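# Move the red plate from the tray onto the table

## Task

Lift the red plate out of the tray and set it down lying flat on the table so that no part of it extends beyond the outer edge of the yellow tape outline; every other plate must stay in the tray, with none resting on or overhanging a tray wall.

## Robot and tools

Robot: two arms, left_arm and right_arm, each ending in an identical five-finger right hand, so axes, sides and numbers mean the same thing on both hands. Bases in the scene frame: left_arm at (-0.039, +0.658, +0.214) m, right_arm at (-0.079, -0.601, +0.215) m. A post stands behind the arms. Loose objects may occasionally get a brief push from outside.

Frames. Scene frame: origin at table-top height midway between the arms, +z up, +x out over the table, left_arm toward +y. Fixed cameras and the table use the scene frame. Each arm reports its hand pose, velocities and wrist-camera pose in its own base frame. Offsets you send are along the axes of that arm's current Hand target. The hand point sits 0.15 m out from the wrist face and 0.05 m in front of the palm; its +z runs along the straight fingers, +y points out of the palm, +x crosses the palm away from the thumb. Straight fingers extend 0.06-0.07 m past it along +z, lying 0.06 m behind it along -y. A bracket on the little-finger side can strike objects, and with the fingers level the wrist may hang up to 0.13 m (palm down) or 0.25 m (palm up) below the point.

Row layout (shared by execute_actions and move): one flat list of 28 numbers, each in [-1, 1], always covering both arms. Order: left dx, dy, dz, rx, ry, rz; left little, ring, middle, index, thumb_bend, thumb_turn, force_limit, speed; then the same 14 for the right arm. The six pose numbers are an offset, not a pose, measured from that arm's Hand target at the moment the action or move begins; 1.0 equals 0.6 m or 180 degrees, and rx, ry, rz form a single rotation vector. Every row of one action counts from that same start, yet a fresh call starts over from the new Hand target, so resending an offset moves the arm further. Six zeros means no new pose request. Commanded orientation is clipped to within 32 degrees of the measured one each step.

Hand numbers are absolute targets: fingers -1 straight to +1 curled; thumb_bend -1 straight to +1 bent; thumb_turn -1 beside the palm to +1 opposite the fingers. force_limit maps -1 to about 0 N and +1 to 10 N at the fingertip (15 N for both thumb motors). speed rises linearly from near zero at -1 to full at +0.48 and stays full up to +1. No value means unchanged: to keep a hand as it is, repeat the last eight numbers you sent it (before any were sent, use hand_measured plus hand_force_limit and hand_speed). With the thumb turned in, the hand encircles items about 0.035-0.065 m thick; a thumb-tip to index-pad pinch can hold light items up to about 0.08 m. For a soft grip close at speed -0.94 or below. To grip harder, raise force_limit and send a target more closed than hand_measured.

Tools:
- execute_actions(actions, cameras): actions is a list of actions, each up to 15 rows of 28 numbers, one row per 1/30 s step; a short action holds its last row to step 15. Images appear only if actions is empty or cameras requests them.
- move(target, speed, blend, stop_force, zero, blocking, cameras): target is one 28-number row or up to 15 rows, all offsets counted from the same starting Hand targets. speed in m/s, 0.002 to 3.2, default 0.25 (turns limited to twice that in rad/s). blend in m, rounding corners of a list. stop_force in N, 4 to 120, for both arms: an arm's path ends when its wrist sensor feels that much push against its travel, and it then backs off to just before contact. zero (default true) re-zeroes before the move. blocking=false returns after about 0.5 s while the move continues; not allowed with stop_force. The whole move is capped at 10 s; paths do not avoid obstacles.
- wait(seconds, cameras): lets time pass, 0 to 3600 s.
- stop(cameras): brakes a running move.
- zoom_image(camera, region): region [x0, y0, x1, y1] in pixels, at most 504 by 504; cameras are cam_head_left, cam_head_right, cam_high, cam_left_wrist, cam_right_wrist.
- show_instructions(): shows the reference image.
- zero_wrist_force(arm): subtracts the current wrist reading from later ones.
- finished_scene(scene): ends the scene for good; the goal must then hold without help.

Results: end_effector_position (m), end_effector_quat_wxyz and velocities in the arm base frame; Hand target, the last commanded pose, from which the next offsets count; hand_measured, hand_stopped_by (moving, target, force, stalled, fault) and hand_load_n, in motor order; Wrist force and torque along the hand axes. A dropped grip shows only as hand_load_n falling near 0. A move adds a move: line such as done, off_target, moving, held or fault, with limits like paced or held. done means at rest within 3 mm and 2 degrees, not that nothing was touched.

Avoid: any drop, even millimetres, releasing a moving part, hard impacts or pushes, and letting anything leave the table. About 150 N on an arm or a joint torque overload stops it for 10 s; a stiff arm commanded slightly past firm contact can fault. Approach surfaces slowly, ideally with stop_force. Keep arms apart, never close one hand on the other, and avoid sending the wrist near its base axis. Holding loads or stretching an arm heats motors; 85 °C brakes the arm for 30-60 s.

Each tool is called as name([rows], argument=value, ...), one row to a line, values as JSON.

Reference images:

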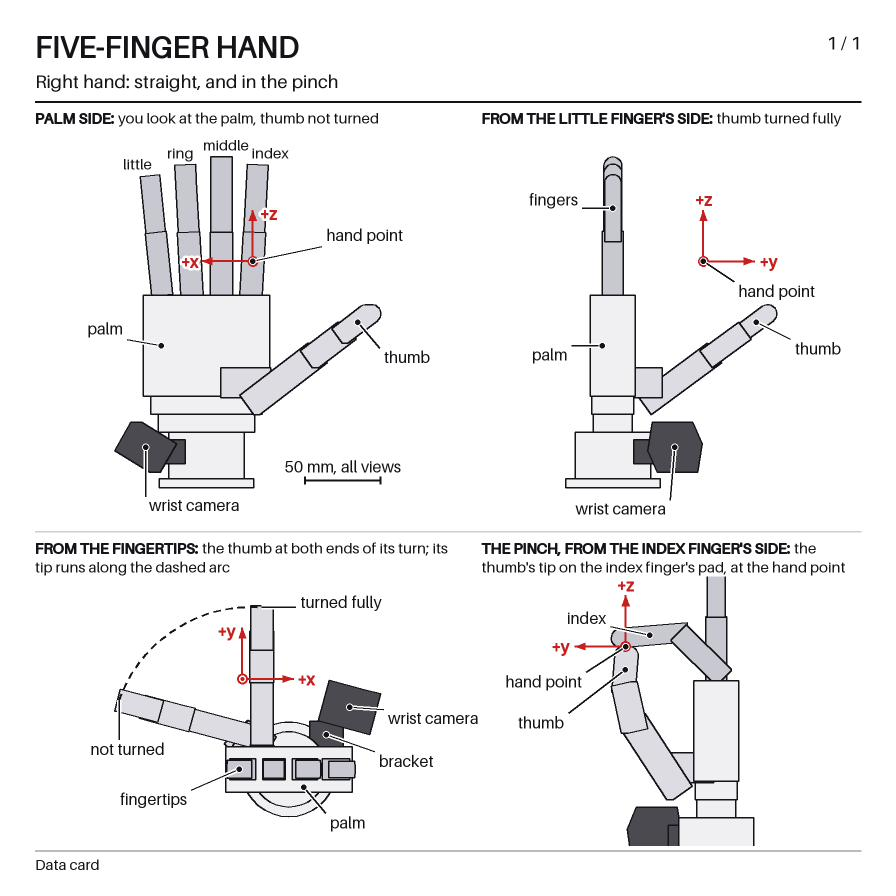

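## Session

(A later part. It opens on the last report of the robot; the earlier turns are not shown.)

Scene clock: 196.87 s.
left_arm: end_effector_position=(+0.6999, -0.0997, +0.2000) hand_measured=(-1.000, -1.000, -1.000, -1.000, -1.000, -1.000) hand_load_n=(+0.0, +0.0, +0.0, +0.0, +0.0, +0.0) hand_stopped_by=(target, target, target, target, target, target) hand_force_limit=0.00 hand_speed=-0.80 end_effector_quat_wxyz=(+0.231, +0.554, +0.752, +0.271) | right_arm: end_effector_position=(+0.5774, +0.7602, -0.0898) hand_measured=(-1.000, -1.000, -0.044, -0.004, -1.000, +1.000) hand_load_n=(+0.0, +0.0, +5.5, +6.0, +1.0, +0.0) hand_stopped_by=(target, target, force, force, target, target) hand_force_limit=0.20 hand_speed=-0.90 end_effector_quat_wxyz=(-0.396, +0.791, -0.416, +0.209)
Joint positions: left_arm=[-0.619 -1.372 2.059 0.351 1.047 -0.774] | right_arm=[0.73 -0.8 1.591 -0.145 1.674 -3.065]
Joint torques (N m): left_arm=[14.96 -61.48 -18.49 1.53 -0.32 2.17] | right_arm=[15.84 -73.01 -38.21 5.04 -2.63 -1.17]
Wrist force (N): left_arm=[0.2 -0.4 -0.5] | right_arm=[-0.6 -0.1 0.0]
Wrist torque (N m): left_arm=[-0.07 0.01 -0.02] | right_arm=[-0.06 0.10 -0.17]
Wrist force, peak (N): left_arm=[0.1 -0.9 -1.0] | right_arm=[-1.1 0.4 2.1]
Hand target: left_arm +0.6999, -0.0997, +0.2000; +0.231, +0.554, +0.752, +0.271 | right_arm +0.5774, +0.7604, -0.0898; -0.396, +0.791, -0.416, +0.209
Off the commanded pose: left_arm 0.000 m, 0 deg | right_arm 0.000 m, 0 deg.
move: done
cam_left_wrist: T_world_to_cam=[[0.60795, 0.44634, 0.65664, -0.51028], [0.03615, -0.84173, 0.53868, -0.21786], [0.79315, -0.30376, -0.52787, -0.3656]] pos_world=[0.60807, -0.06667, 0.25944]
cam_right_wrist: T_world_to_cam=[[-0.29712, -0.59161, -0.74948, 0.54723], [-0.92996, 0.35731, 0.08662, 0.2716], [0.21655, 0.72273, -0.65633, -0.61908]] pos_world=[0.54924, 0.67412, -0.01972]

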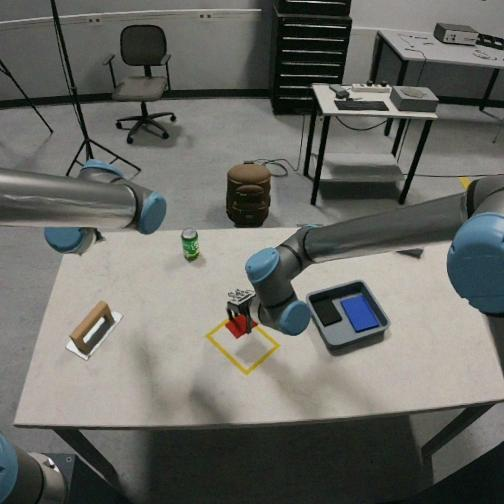

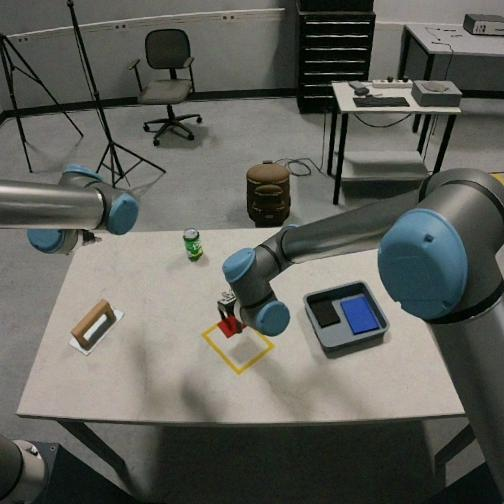

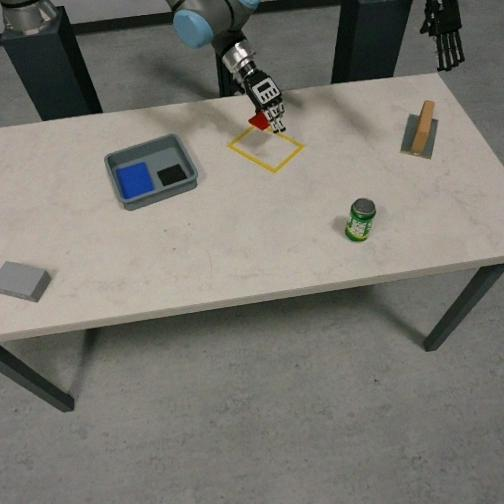

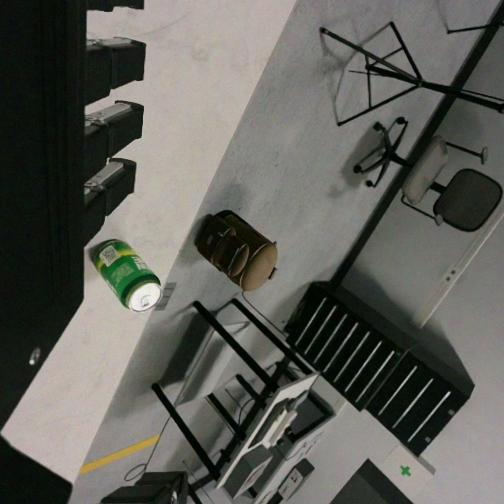

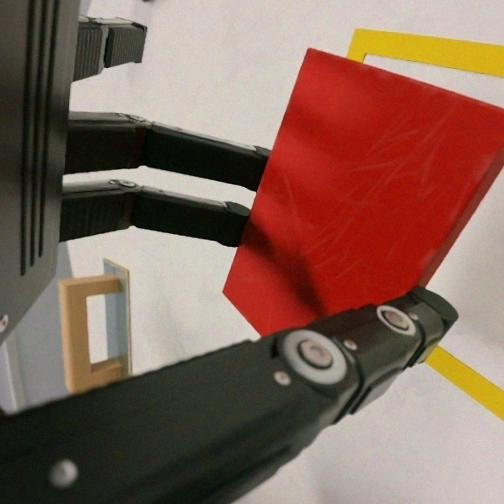

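move(target=[0,0,0,0,0,0,-1,-1,-1,-1,-1,-1,0,-0.8,0.0088,0.1152,0.0908,0,0,0,-1,-1,0.2,0.2,-1,1,0.2,-0.9], speed=0.08, cameras=["cam_right_wrist"])

move(target=[0,0,0,0,0,0,-1,-1,-1,-1,-1,-1,0,-0.8,0,0.0267,0.02,0,0,0,-1,-1,0.2,0.2,-1,1,0.2,-0.9], speed=0.01, stop_force=4, cameras=["cam_right_wrist","cam_high","cam_head_left"])

zoom_image(camera="cam_high", region=[210, 90, 330, 190])

Scene clock: 204.30 s.
left_arm: end_effector_position=(+0.6999, -0.0997, +0.2000) hand_measured=(-1.000, -1.000, -1.000, -1.000, -1.000, -1.000) hand_load_n=(+0.0, +0.0, +0.0, +0.0, -0.5, +0.0) hand_stopped_by=(target, target, target, target, target, target) hand_force_limit=0.00 hand_speed=-0.80 end_effector_quat_wxyz=(+0.231, +0.554, +0.752, +0.271) | right_arm: end_effector_position=(+0.5823, +0.7574, -0.1775) hand_measured=(-1.000, -1.000, -0.044, -0.004, -1.000, +1.000) hand_load_n=(+0.0, +0.0, +5.5, +6.5, +1.5, +0.0) hand_stopped_by=(target, target, force, force, target, target) hand_force_limit=0.20 hand_speed=-0.90 end_effector_quat_wxyz=(-0.396, +0.791, -0.416, +0.209)
Joint positions: left_arm=[-0.619 -1.372 2.059 0.351 1.047 -0.774] | right_arm=[0.722 -0.693 1.587 -0.25 1.668 -3.069]
Joint torques (N m): left_arm=[14.21 -63.78 -18.95 1.8 -0.13 1.89] | right_arm=[-18.55 -75.62 -36.01 -3.53 -2.9 -0.78]
Wrist force (N): left_arm=[0.4 -0.5 -0.5] | right_arm=[-0.9 0.0 0.8]
Wrist torque (N m): left_arm=[-0.09 -0.02 -0.02] | right_arm=[-0.07 0.14 -0.17]
Wrist force, peak (N): left_arm=[0.4 -0.9 -0.7] | right_arm=[-0.5 1.2 0.2]
Hand target: left_arm +0.6999, -0.0997, +0.2000; +0.231, +0.554, +0.752, +0.271 | right_arm +0.5823, +0.7574, -0.1778; -0.396, +0.791, -0.416, +0.209
Off the commanded pose: left_arm 0.000 m, 0 deg | right_arm 0.000 m, 0 deg.
move: done
cam_right_wrist: T_world_to_cam=[[-0.29707, -0.59165, -0.74947, 0.48124], [-0.93, 0.35721, 0.08664, 0.28489], [0.21646, 0.72274, -0.65635, -0.67557]] pos_world=[0.55414, 0.67122, -0.10742]

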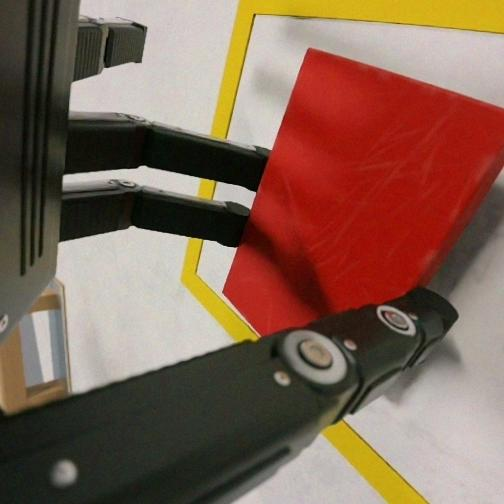

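Scene clock: 207.40 s.
left_arm: end_effector_position=(+0.6999, -0.0997, +0.2000) hand_measured=(-1.000, -1.000, -1.000, -1.000, -1.000, -1.000) hand_load_n=(+0.0, +0.0, +0.0, +0.0, +0.0, +0.0) hand_stopped_by=(target, target, target, target, target, target) hand_force_limit=0.00 hand_speed=-0.80 end_effector_quat_wxyz=(+0.231, +0.554, +0.752, +0.271) | right_arm: end_effector_position=(+0.5824, +0.7574, -0.1930) hand_measured=(-1.000, -1.000, -0.044, -0.004, -1.000, +1.000) hand_load_n=(+0.0, +0.0, +5.5, +6.5, +1.5, +0.0) hand_stopped_by=(target, target, force, force, target, target) hand_force_limit=0.20 hand_speed=-0.90 end_effector_quat_wxyz=(-0.396, +0.791, -0.416, +0.209)
Joint positions: left_arm=[-0.619 -1.372 2.059 0.351 1.047 -0.774] | right_arm=[0.722 -0.673 1.585 -0.267 1.668 -3.069]
Joint torques (N m): left_arm=[13.82 -59.36 -17.65 1.74 -0.63 2.04] | right_arm=[-18.39 -106.47 -12.77 4.67 -3.15 -1.33]
Wrist force (N): left_arm=[0.3 -0.7 -0.7] | right_arm=[-0.5 0.4 -0.2]
Wrist torque (N m): left_arm=[-0.11 0.00 -0.03] | right_arm=[0.05 0.11 -0.14]
Wrist force, peak (N): left_arm=[0.4 -0.8 -0.9] | right_arm=[-0.9 -4.2 -4.0]
Hand target: left_arm +0.6999, -0.0997, +0.2000; +0.231, +0.554, +0.752, +0.271 | right_arm +0.5824, +0.7574, -0.1930; -0.396, +0.791, -0.416, +0.209 (not the last commanded pose)
Off the commanded pose: left_arm 0.000 m, 0 deg | right_arm 0.005 m, 0 deg.
move: contact (right_arm)
cam_right_wrist: T_world_to_cam=[[-0.29707, -0.59165, -0.74947, 0.46955], [-0.93, 0.35721, 0.08664, 0.28624], [0.21646, 0.72274, -0.65635, -0.68581]] pos_world=[0.55414, 0.67122, -0.12302]
Images, in order (width x height): cam_head_left 504x504, cam_high 504x504, cam_right_wrist 504x504.

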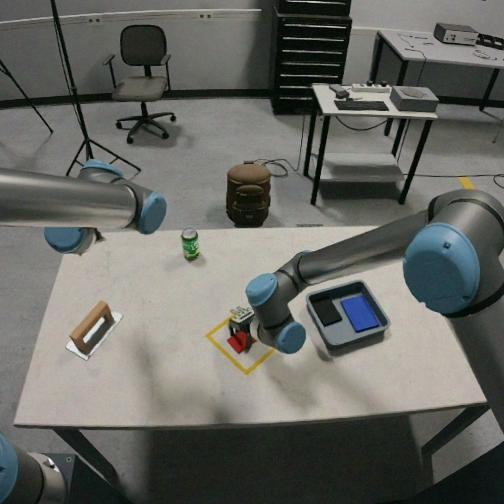

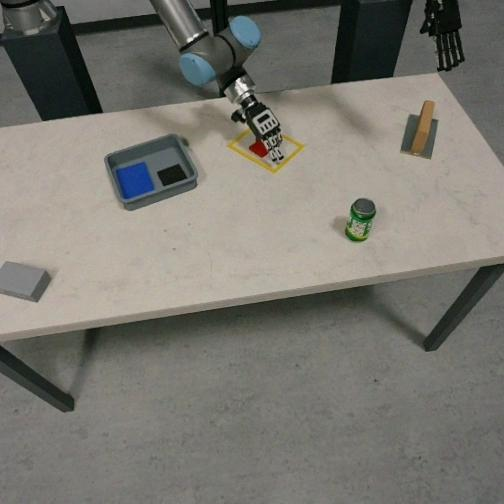

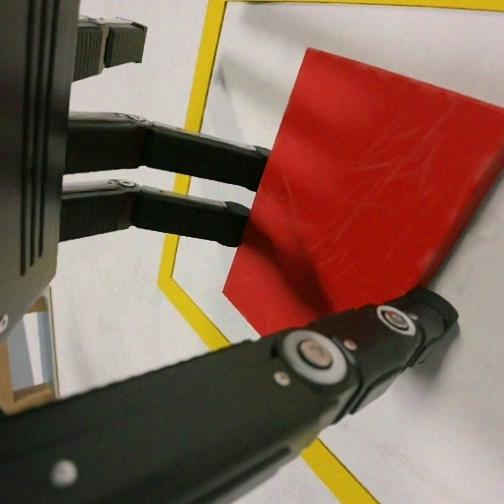

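Scaled by 4.200 from the camera's image (finer frame: 720x720).

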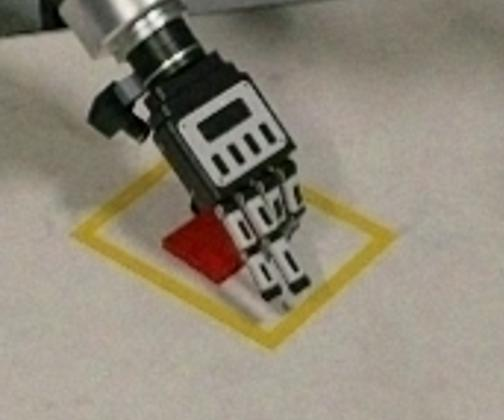

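move(target=[0,0,0,0,0,0,-1,-1,-1,-1,-1,-1,0,-0.8,0,0.0011,0.0008,0,0,0,-1,-1,0.2,0.2,-1,1,0.2,-0.9], speed=0.005)

move(target=[0,0,0,0,0,0,-1,-1,-1,-1,-1,-1,0,-0.8,0,0,0,0,0,0,-1,-1,-0.2,-0.2,-1,1,0.2,-0.85], cameras=["cam_right_wrist"])

Scene clock: 209.57 s.
left_arm: end_effector_position=(+0.6999, -0.0997, +0.2000) hand_measured=(-1.000, -1.000, -1.000, -1.000, -1.000, -1.000) hand_load_n=(+0.0, +0.0, +0.0, +0.0, +0.0, +0.0) hand_stopped_by=(target, target, target, target, target, target) hand_force_limit=0.00 hand_speed=-0.80 end_effector_quat_wxyz=(+0.231, +0.554, +0.752, +0.271) | right_arm: end_effector_position=(+0.5823, +0.7573, -0.1937) hand_measured=(-1.000, -1.000, -0.044, -0.004, -1.000, +1.000) hand_load_n=(+0.0, +0.0, +5.0, +6.0, +1.5, -0.5) hand_stopped_by=(target, target, force, force, target, target) hand_force_limit=0.20 hand_speed=-0.90 end_effector_quat_wxyz=(-0.396, +0.791, -0.416, +0.209)
Joint positions: left_arm=[-0.619 -1.372 2.059 0.351 1.047 -0.774] | right_arm=[0.722 -0.672 1.585 -0.268 1.668 -3.069]
Joint torques (N m): left_arm=[14.11 -62 -20.01 1.34 -0.84 2.34] | right_arm=[-15.66 -63.54 -29.72 -2.06 -2.61 -0.89]
Wrist force (N): left_arm=[0.1 -0.6 -0.5] | right_arm=[-0.4 -10.1 -8.9]
Wrist torque (N m): left_arm=[-0.10 0.02 -0.03] | right_arm=[-0.32 0.28 -0.32]
Wrist force, peak (N): left_arm=[0.1 -0.7 -1.0] | right_arm=[-0.4 -10.1 -8.9]
Hand target: left_arm +0.6999, -0.0997, +0.2000; +0.231, +0.554, +0.752, +0.271 | right_arm +0.5823, +0.7574, -0.1939; -0.396, +0.791, -0.416, +0.209
Off the commanded pose: left_arm 0.000 m, 0 deg | right_arm 0.000 m, 0 deg.
move: done

Scene clock: 210.30 s.
left_arm: end_effector_position=(+0.6999, -0.0997, +0.2000) hand_measured=(-1.000, -1.000, -1.000, -1.000, -1.000, -1.000) hand_load_n=(+0.0, +0.0, +0.0, -0.5, +0.0, +0.0) hand_stopped_by=(target, target, target, target, target, target) hand_force_limit=0.00 hand_speed=-0.80 end_effector_quat_wxyz=(+0.231, +0.554, +0.752, +0.271) | right_arm: end_effector_position=(+0.5823, +0.7574, -0.1939) hand_measured=(-1.000, -1.000, -0.136, -0.200, -1.000, +1.000) hand_load_n=(+0.0, +0.0, -17.0, +0.0, +0.0, +0.0) hand_stopped_by=(target, target, stalled, target, target, target) hand_force_limit=0.20 hand_speed=-0.85 end_effector_quat_wxyz=(-0.396, +0.791, -0.416, +0.209)
Joint positions: left_arm=[-0.619 -1.372 2.059 0.351 1.047 -0.774] | right_arm=[0.722 -0.672 1.584 -0.268 1.668 -3.069]
Joint torques (N m): left_arm=[12.75 -62.28 -18.45 1.27 -1.02 1.87] | right_arm=[-16.31 -61.07 -31.61 -2.71 -2.17 -0.61]
Wrist force (N): left_arm=[0.0 -0.7 -0.9] | right_arm=[0.3 -10.2 -17.7]
Wrist torque (N m): left_arm=[-0.10 0.04 -0.04] | right_arm=[0.06 0.41 -0.35]
Wrist force, peak (N): left_arm=[0.4 -0.7 -0.8] | right_arm=[0.0 -9.8 -18.3]
Hand target: left_arm +0.6999, -0.0997, +0.2000; +0.231, +0.554, +0.752, +0.271 | right_arm +0.5823, +0.7574, -0.1939; -0.396, +0.791, -0.416, +0.209
Off the commanded pose: left_arm 0.000 m, 0 deg | right_arm 0.000 m, 0 deg.
move: done
cam_right_wrist: T_world_to_cam=[[-0.29707, -0.59165, -0.74947, 0.46895], [-0.93, 0.35721, 0.08664, 0.28631], [0.21646, 0.72274, -0.65635, -0.68633]] pos_world=[0.55414, 0.67122, -0.12382]

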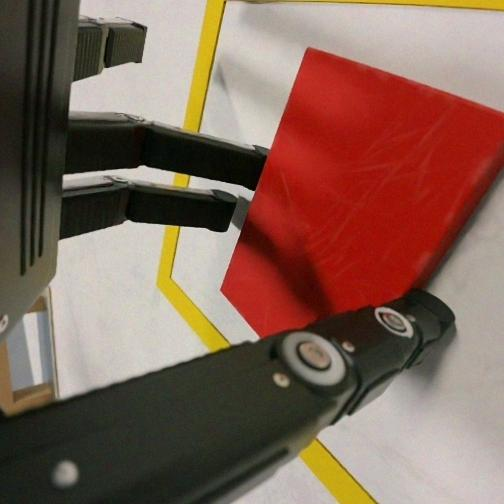

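move(target=[0,0,0,0,0,0,-1,-1,-1,-1,-1,-1,0,-0.8,0,-0.0024,-0.0018,0,0,0,-1,-1,-0.11,-0.2,-1,1,0.2,-0.85], speed=0.01, cameras=["cam_right_wrist"])

zoom_image(camera="cam_right_wrist", region=[204, 50, 504, 350])

Scene clock: 212.73 s.
left_arm: end_effector_position=(+0.6999, -0.0997, +0.2000) hand_measured=(-1.000, -1.000, -1.000, -1.000, -1.000, -1.000) hand_load_n=(+0.0, +0.0, +0.0, +0.0, +0.0, +0.0) hand_stopped_by=(target, target, target, target, target, target) hand_force_limit=0.00 hand_speed=-0.80 end_effector_quat_wxyz=(+0.231, +0.554, +0.752, +0.271) | right_arm: end_effector_position=(+0.5824, +0.7574, -0.1922) hand_measured=(-1.000, -1.000, -0.110, -0.200, -1.000, +1.000) hand_load_n=(+0.0, +0.0, +0.0, +0.0, +0.0, +0.0) hand_stopped_by=(target, target, target, target, target, target) hand_force_limit=0.20 hand_speed=-0.85 end_effector_quat_wxyz=(-0.396, +0.791, -0.416, +0.209)
Joint positions: left_arm=[-0.619 -1.372 2.059 0.351 1.047 -0.774] | right_arm=[0.722 -0.674 1.585 -0.266 1.668 -3.069]
Joint torques (N m): left_arm=[14.52 -60.82 -19.9 1.57 -0.44 1.87] | right_arm=[-9.87 -103.8 -11.73 4.03 -2.08 -0.5]
Wrist force (N): left_arm=[0.3 -0.4 -0.7] | right_arm=[-0.6 -0.2 0.1]
Wrist torque (N m): left_arm=[-0.07 0.00 -0.02] | right_arm=[-0.04 0.10 -0.16]
Wrist force, peak (N): left_arm=[0.3 -0.9 -0.8] | right_arm=[0.0 -10.2 -18.5]
Hand target: left_arm +0.6999, -0.0997, +0.2000; +0.231, +0.554, +0.752, +0.271 | right_arm +0.5823, +0.7574, -0.1921; -0.396, +0.791, -0.416, +0.209
Off the commanded pose: left_arm 0.000 m, 0 deg | right_arm 0.000 m, 0 deg.
move: done
cam_right_wrist: T_world_to_cam=[[-0.29707, -0.59165, -0.74947, 0.47018], [-0.93, 0.35721, 0.08664, 0.28626], [0.21646, 0.72274, -0.65635, -0.68531]] pos_world=[0.55424, 0.67122, -0.12222]

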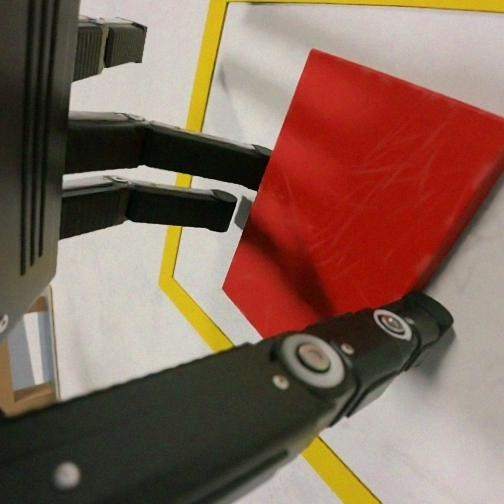

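Scaled by 1.680 from the camera's image (finer frame: 720x720).

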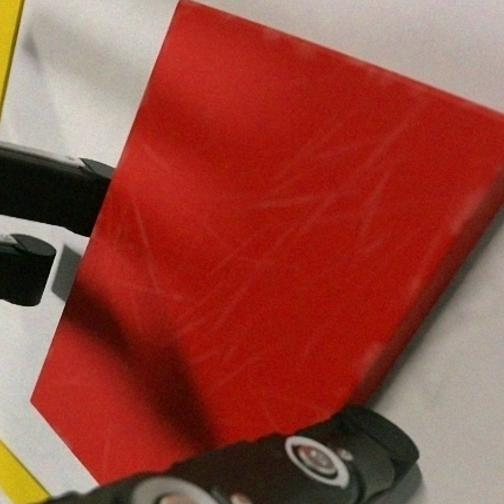

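move(target=[0,0,0,0,0,0,-1,-1,-1,-1,-1,-1,0,-0.8,0,-0.0013,-0.001,0,0,0,-1,-1,-0.35,-0.3,-1,1,0.2,-0.85], speed=0.005)

move(target=[0,0,0,0,0,0,-1,-1,-1,-1,-1,-1,0,-0.8,0,-0.0267,-0.02,0,0,0,-1,-1,-0.35,-0.3,-1,1,0.2,-0.85], speed=0.03, cameras=["cam_right_wrist"])

Scene clock: 214.97 s.
left_arm: end_effector_position=(+0.6999, -0.0997, +0.2000) hand_measured=(-1.000, -1.000, -1.000, -1.000, -1.000, -1.000) hand_load_n=(+0.0, +0.0, +0.0, +0.0, +0.0, +0.0) hand_stopped_by=(target, target, target, target, target, target) hand_force_limit=0.00 hand_speed=-0.80 end_effector_quat_wxyz=(+0.231, +0.554, +0.752, +0.271) | right_arm: end_effector_position=(+0.5823, +0.7573, -0.1911) hand_measured=(-1.000, -1.000, -0.350, -0.300, -1.000, +1.000) hand_load_n=(+0.0, +0.0, +0.0, +0.0, +0.0, +0.0) hand_stopped_by=(target, target, target, target, target, target) hand_force_limit=0.20 hand_speed=-0.85 end_effector_quat_wxyz=(-0.396, +0.791, -0.416, +0.209)
Joint positions: left_arm=[-0.619 -1.372 2.059 0.351 1.047 -0.774] | right_arm=[0.722 -0.676 1.585 -0.265 1.668 -3.069]
Joint torques (N m): left_arm=[13.4 -62.37 -18.75 1.04 -0.29 2.01] | right_arm=[-9.72 -104.36 -13.1 4.62 -1.63 -0.96]
Wrist force (N): left_arm=[0.4 -0.7 -0.7] | right_arm=[-0.7 0.3 0.0]
Wrist torque (N m): left_arm=[-0.11 -0.01 -0.02] | right_arm=[0.03 0.12 -0.15]
Wrist force, peak (N): left_arm=[0.2 -0.7 -1.0] | right_arm=[-0.9 0.5 -0.1]
Hand target: left_arm +0.6999, -0.0997, +0.2000; +0.231, +0.554, +0.752, +0.271 | right_arm +0.5823, +0.7574, -0.1911; -0.396, +0.791, -0.416, +0.209
Off the commanded pose: left_arm 0.000 m, 0 deg | right_arm 0.000 m, 0 deg.
move: done

Scene clock: 216.03 s.
left_arm: end_effector_position=(+0.6999, -0.0997, +0.2000) hand_measured=(-1.000, -1.000, -1.000, -1.000, -1.000, -1.000) hand_load_n=(+0.0, +0.0, +0.0, +0.0, +0.0, +0.0) hand_stopped_by=(target, target, target, target, target, target) hand_force_limit=0.00 hand_speed=-0.80 end_effector_quat_wxyz=(+0.231, +0.554, +0.752, +0.271) | right_arm: end_effector_position=(+0.5823, +0.7573, -0.1714) hand_measured=(-1.000, -1.000, -0.350, -0.300, -1.000, +1.000) hand_load_n=(+0.0, +0.0, +0.0, +0.0, +0.0, +0.0) hand_stopped_by=(target, target, target, target, target, target) hand_force_limit=0.20 hand_speed=-0.85 end_effector_quat_wxyz=(-0.396, +0.791, -0.416, +0.209) end_effector_velocity=(+0.000, +0.000, +0.004) end_effector_angular_velocity=(+0.001, -0.001, +0.000)
Joint positions: left_arm=[-0.619 -1.372 2.059 0.351 1.047 -0.774] | right_arm=[0.722 -0.701 1.588 -0.243 1.668 -3.069]
Joint velocities: left_arm=[within noise] | right_arm=[0 -0.005 0.001 0.003 0 0]
Joint torques (N m): left_arm=[11.68 -64.83 -19.43 1.1 -0.61 2.09] | right_arm=[4.41 -108.37 -12.55 5.13 0.57 0.67]
Wrist force (N): left_arm=[0.3 -0.7 -0.9] | right_arm=[-0.1 -0.2 0.2]
Wrist torque (N m): left_arm=[-0.10 0.00 -0.03] | right_arm=[-0.03 0.04 -0.12]
Wrist force, peak (N): left_arm=[0.3 -0.7 -0.9] | right_arm=[-1.1 -0.2 -0.1]
Hand target: left_arm +0.6999, -0.0997, +0.2000; +0.231, +0.554, +0.752, +0.271 | right_arm +0.5823, +0.7573, -0.1711; -0.396, +0.791, -0.416, +0.209
Off the commanded pose: left_arm 0.000 m, 0 deg | right_arm 0.000 m, 0 deg.
move: done
cam_right_wrist: T_world_to_cam=[[-0.29707, -0.59165, -0.74947, 0.48581], [-0.93, 0.35721, 0.08664, 0.28436], [0.21646, 0.72274, -0.65635, -0.67156]] pos_world=[0.55414, 0.67122, -0.10132]

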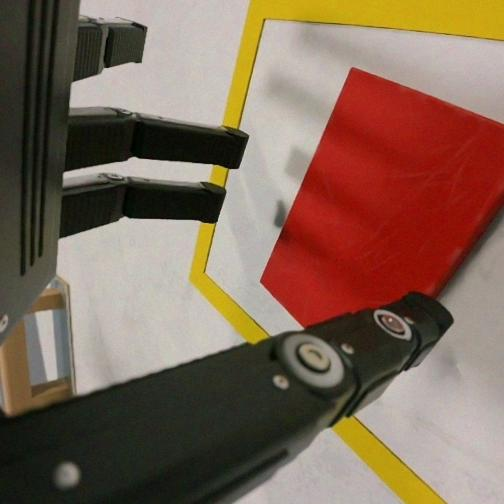

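move([
  [0,0,0,0,0,0,-1,-1,-1,-1,-1,-1,0,-0.8,0,-0.0535,-0.04,0,0,0,-1,-1,-0.35,-0.3,-1,1,0.2,-0.85],
  [0,0,0,0,0,0,-1,-1,-1,-1,-1,-1,0,-0.8,0.0517,-0.0342,-0.372,0,0,0,-1,-1,-0.35,-0.3,-1,1,0.2,-0.85],
], speed=0.2, blend=0.02, cameras=["cam_head_left","cam_high","cam_right_wrist"])

zoom_image(camera="cam_high", region=[100, 90, 320, 220])

zoom_image(camera="cam_head_left", region=[190, 260, 400, 400])

Scene clock: 219.93 s.
left_arm: end_effector_position=(+0.6999, -0.0997, +0.2000) hand_measured=(-1.000, -1.000, -1.000, -1.000, -1.000, -1.000) hand_load_n=(+0.0, -0.5, +0.0, +0.0, +0.0, +0.0) hand_stopped_by=(target, target, target, target, target, target) hand_force_limit=0.00 hand_speed=-0.80 end_effector_quat_wxyz=(+0.231, +0.554, +0.752, +0.271) | right_arm: end_effector_position=(+0.4626, +0.6377, -0.0212) hand_measured=(-1.000, -1.000, -0.350, -0.300, -1.000, +1.000) hand_load_n=(+0.0, +0.0, +0.0, +0.0, +0.0, +0.0) hand_stopped_by=(target, target, target, target, target, target) hand_force_limit=0.20 hand_speed=-0.85 end_effector_quat_wxyz=(-0.396, +0.791, -0.416, +0.209)
Joint positions: left_arm=[-0.619 -1.372 2.059 0.351 1.047 -0.774] | right_arm=[0.704 -1.078 1.951 -0.229 1.654 -3.08]
Joint torques (N m): left_arm=[11.16 -60.02 -18.96 1.01 -0.98 1.91] | right_arm=[-16.15 -80.61 -14.61 4.61 -4.1 -1.68]
Wrist force (N): left_arm=[0.2 -0.6 -0.4] | right_arm=[-0.4 -0.5 -0.2]
Wrist torque (N m): left_arm=[-0.12 0.00 -0.03] | right_arm=[0.03 0.07 0.00]
Wrist force, peak (N): left_arm=[0.2 -0.8 -0.8] | right_arm=[-0.7 0.2 -1.3]
Hand target: left_arm +0.6999, -0.0997, +0.2000; +0.231, +0.554, +0.752, +0.271 | right_arm +0.4625, +0.6376, -0.0211; -0.396, +0.791, -0.416, +0.209
Off the commanded pose: left_arm 0.000 m, 0 deg | right_arm 0.000 m, 0 deg.
move: done
cam_right_wrist: T_world_to_cam=[[-0.29708, -0.59167, -0.74945, 0.492], [-0.93002, 0.35714, 0.0867, 0.2028], [0.21636, 0.72276, -0.65636, -0.46066]] pos_world=[0.43444, 0.55162, 0.04878]

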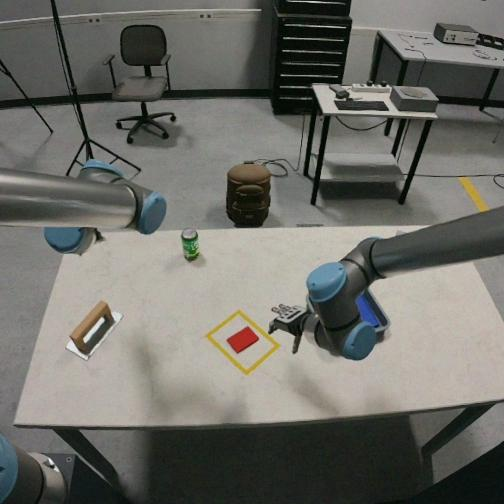

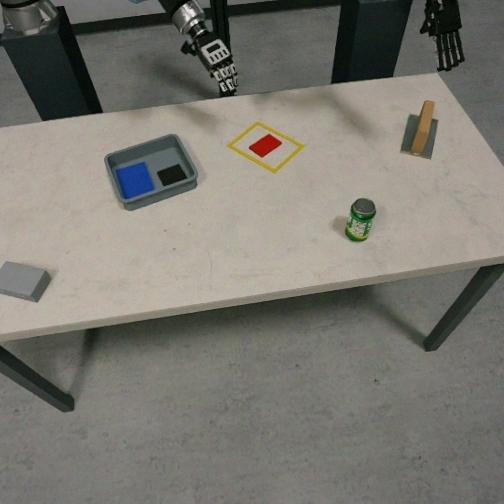

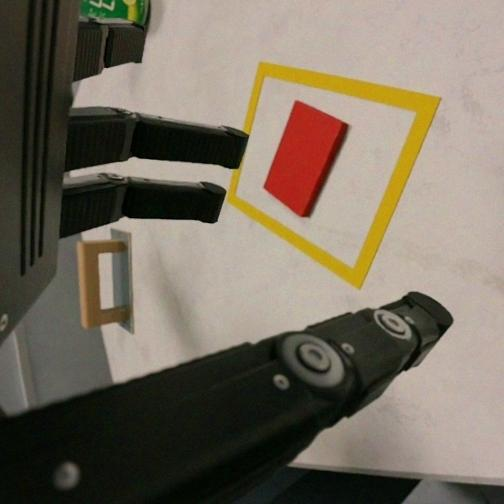

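Scaled by 2.291 from the camera's image (finer frame: 720x720).

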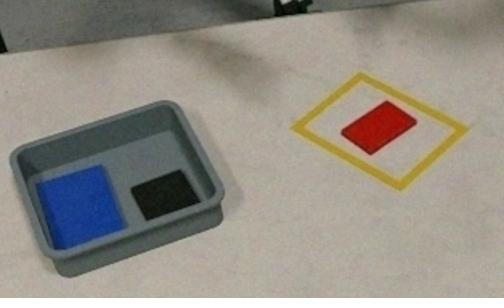

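Scaled by 2.400 from the camera's image (finer frame: 720x720).

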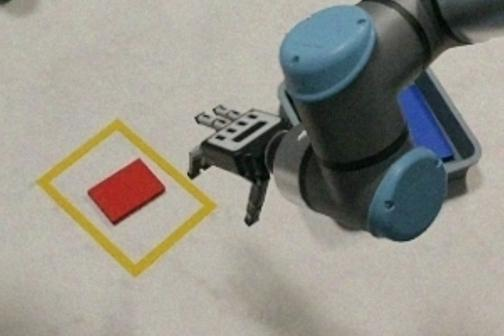

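zoom_image(camera="cam_high", region=[95, 120, 210, 220])

Scaled by 4.383 from the camera's image (finer frame: 720x720).

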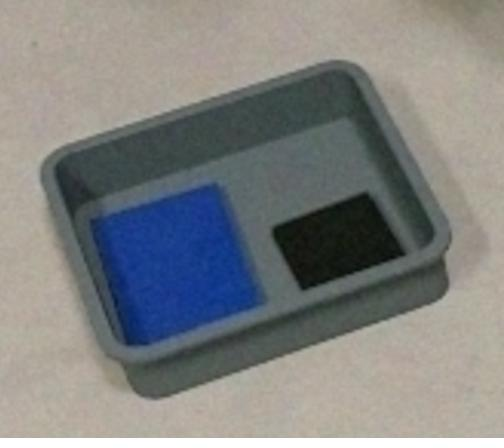

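finished_scene(scene=1)

The scene is finished: the task was done.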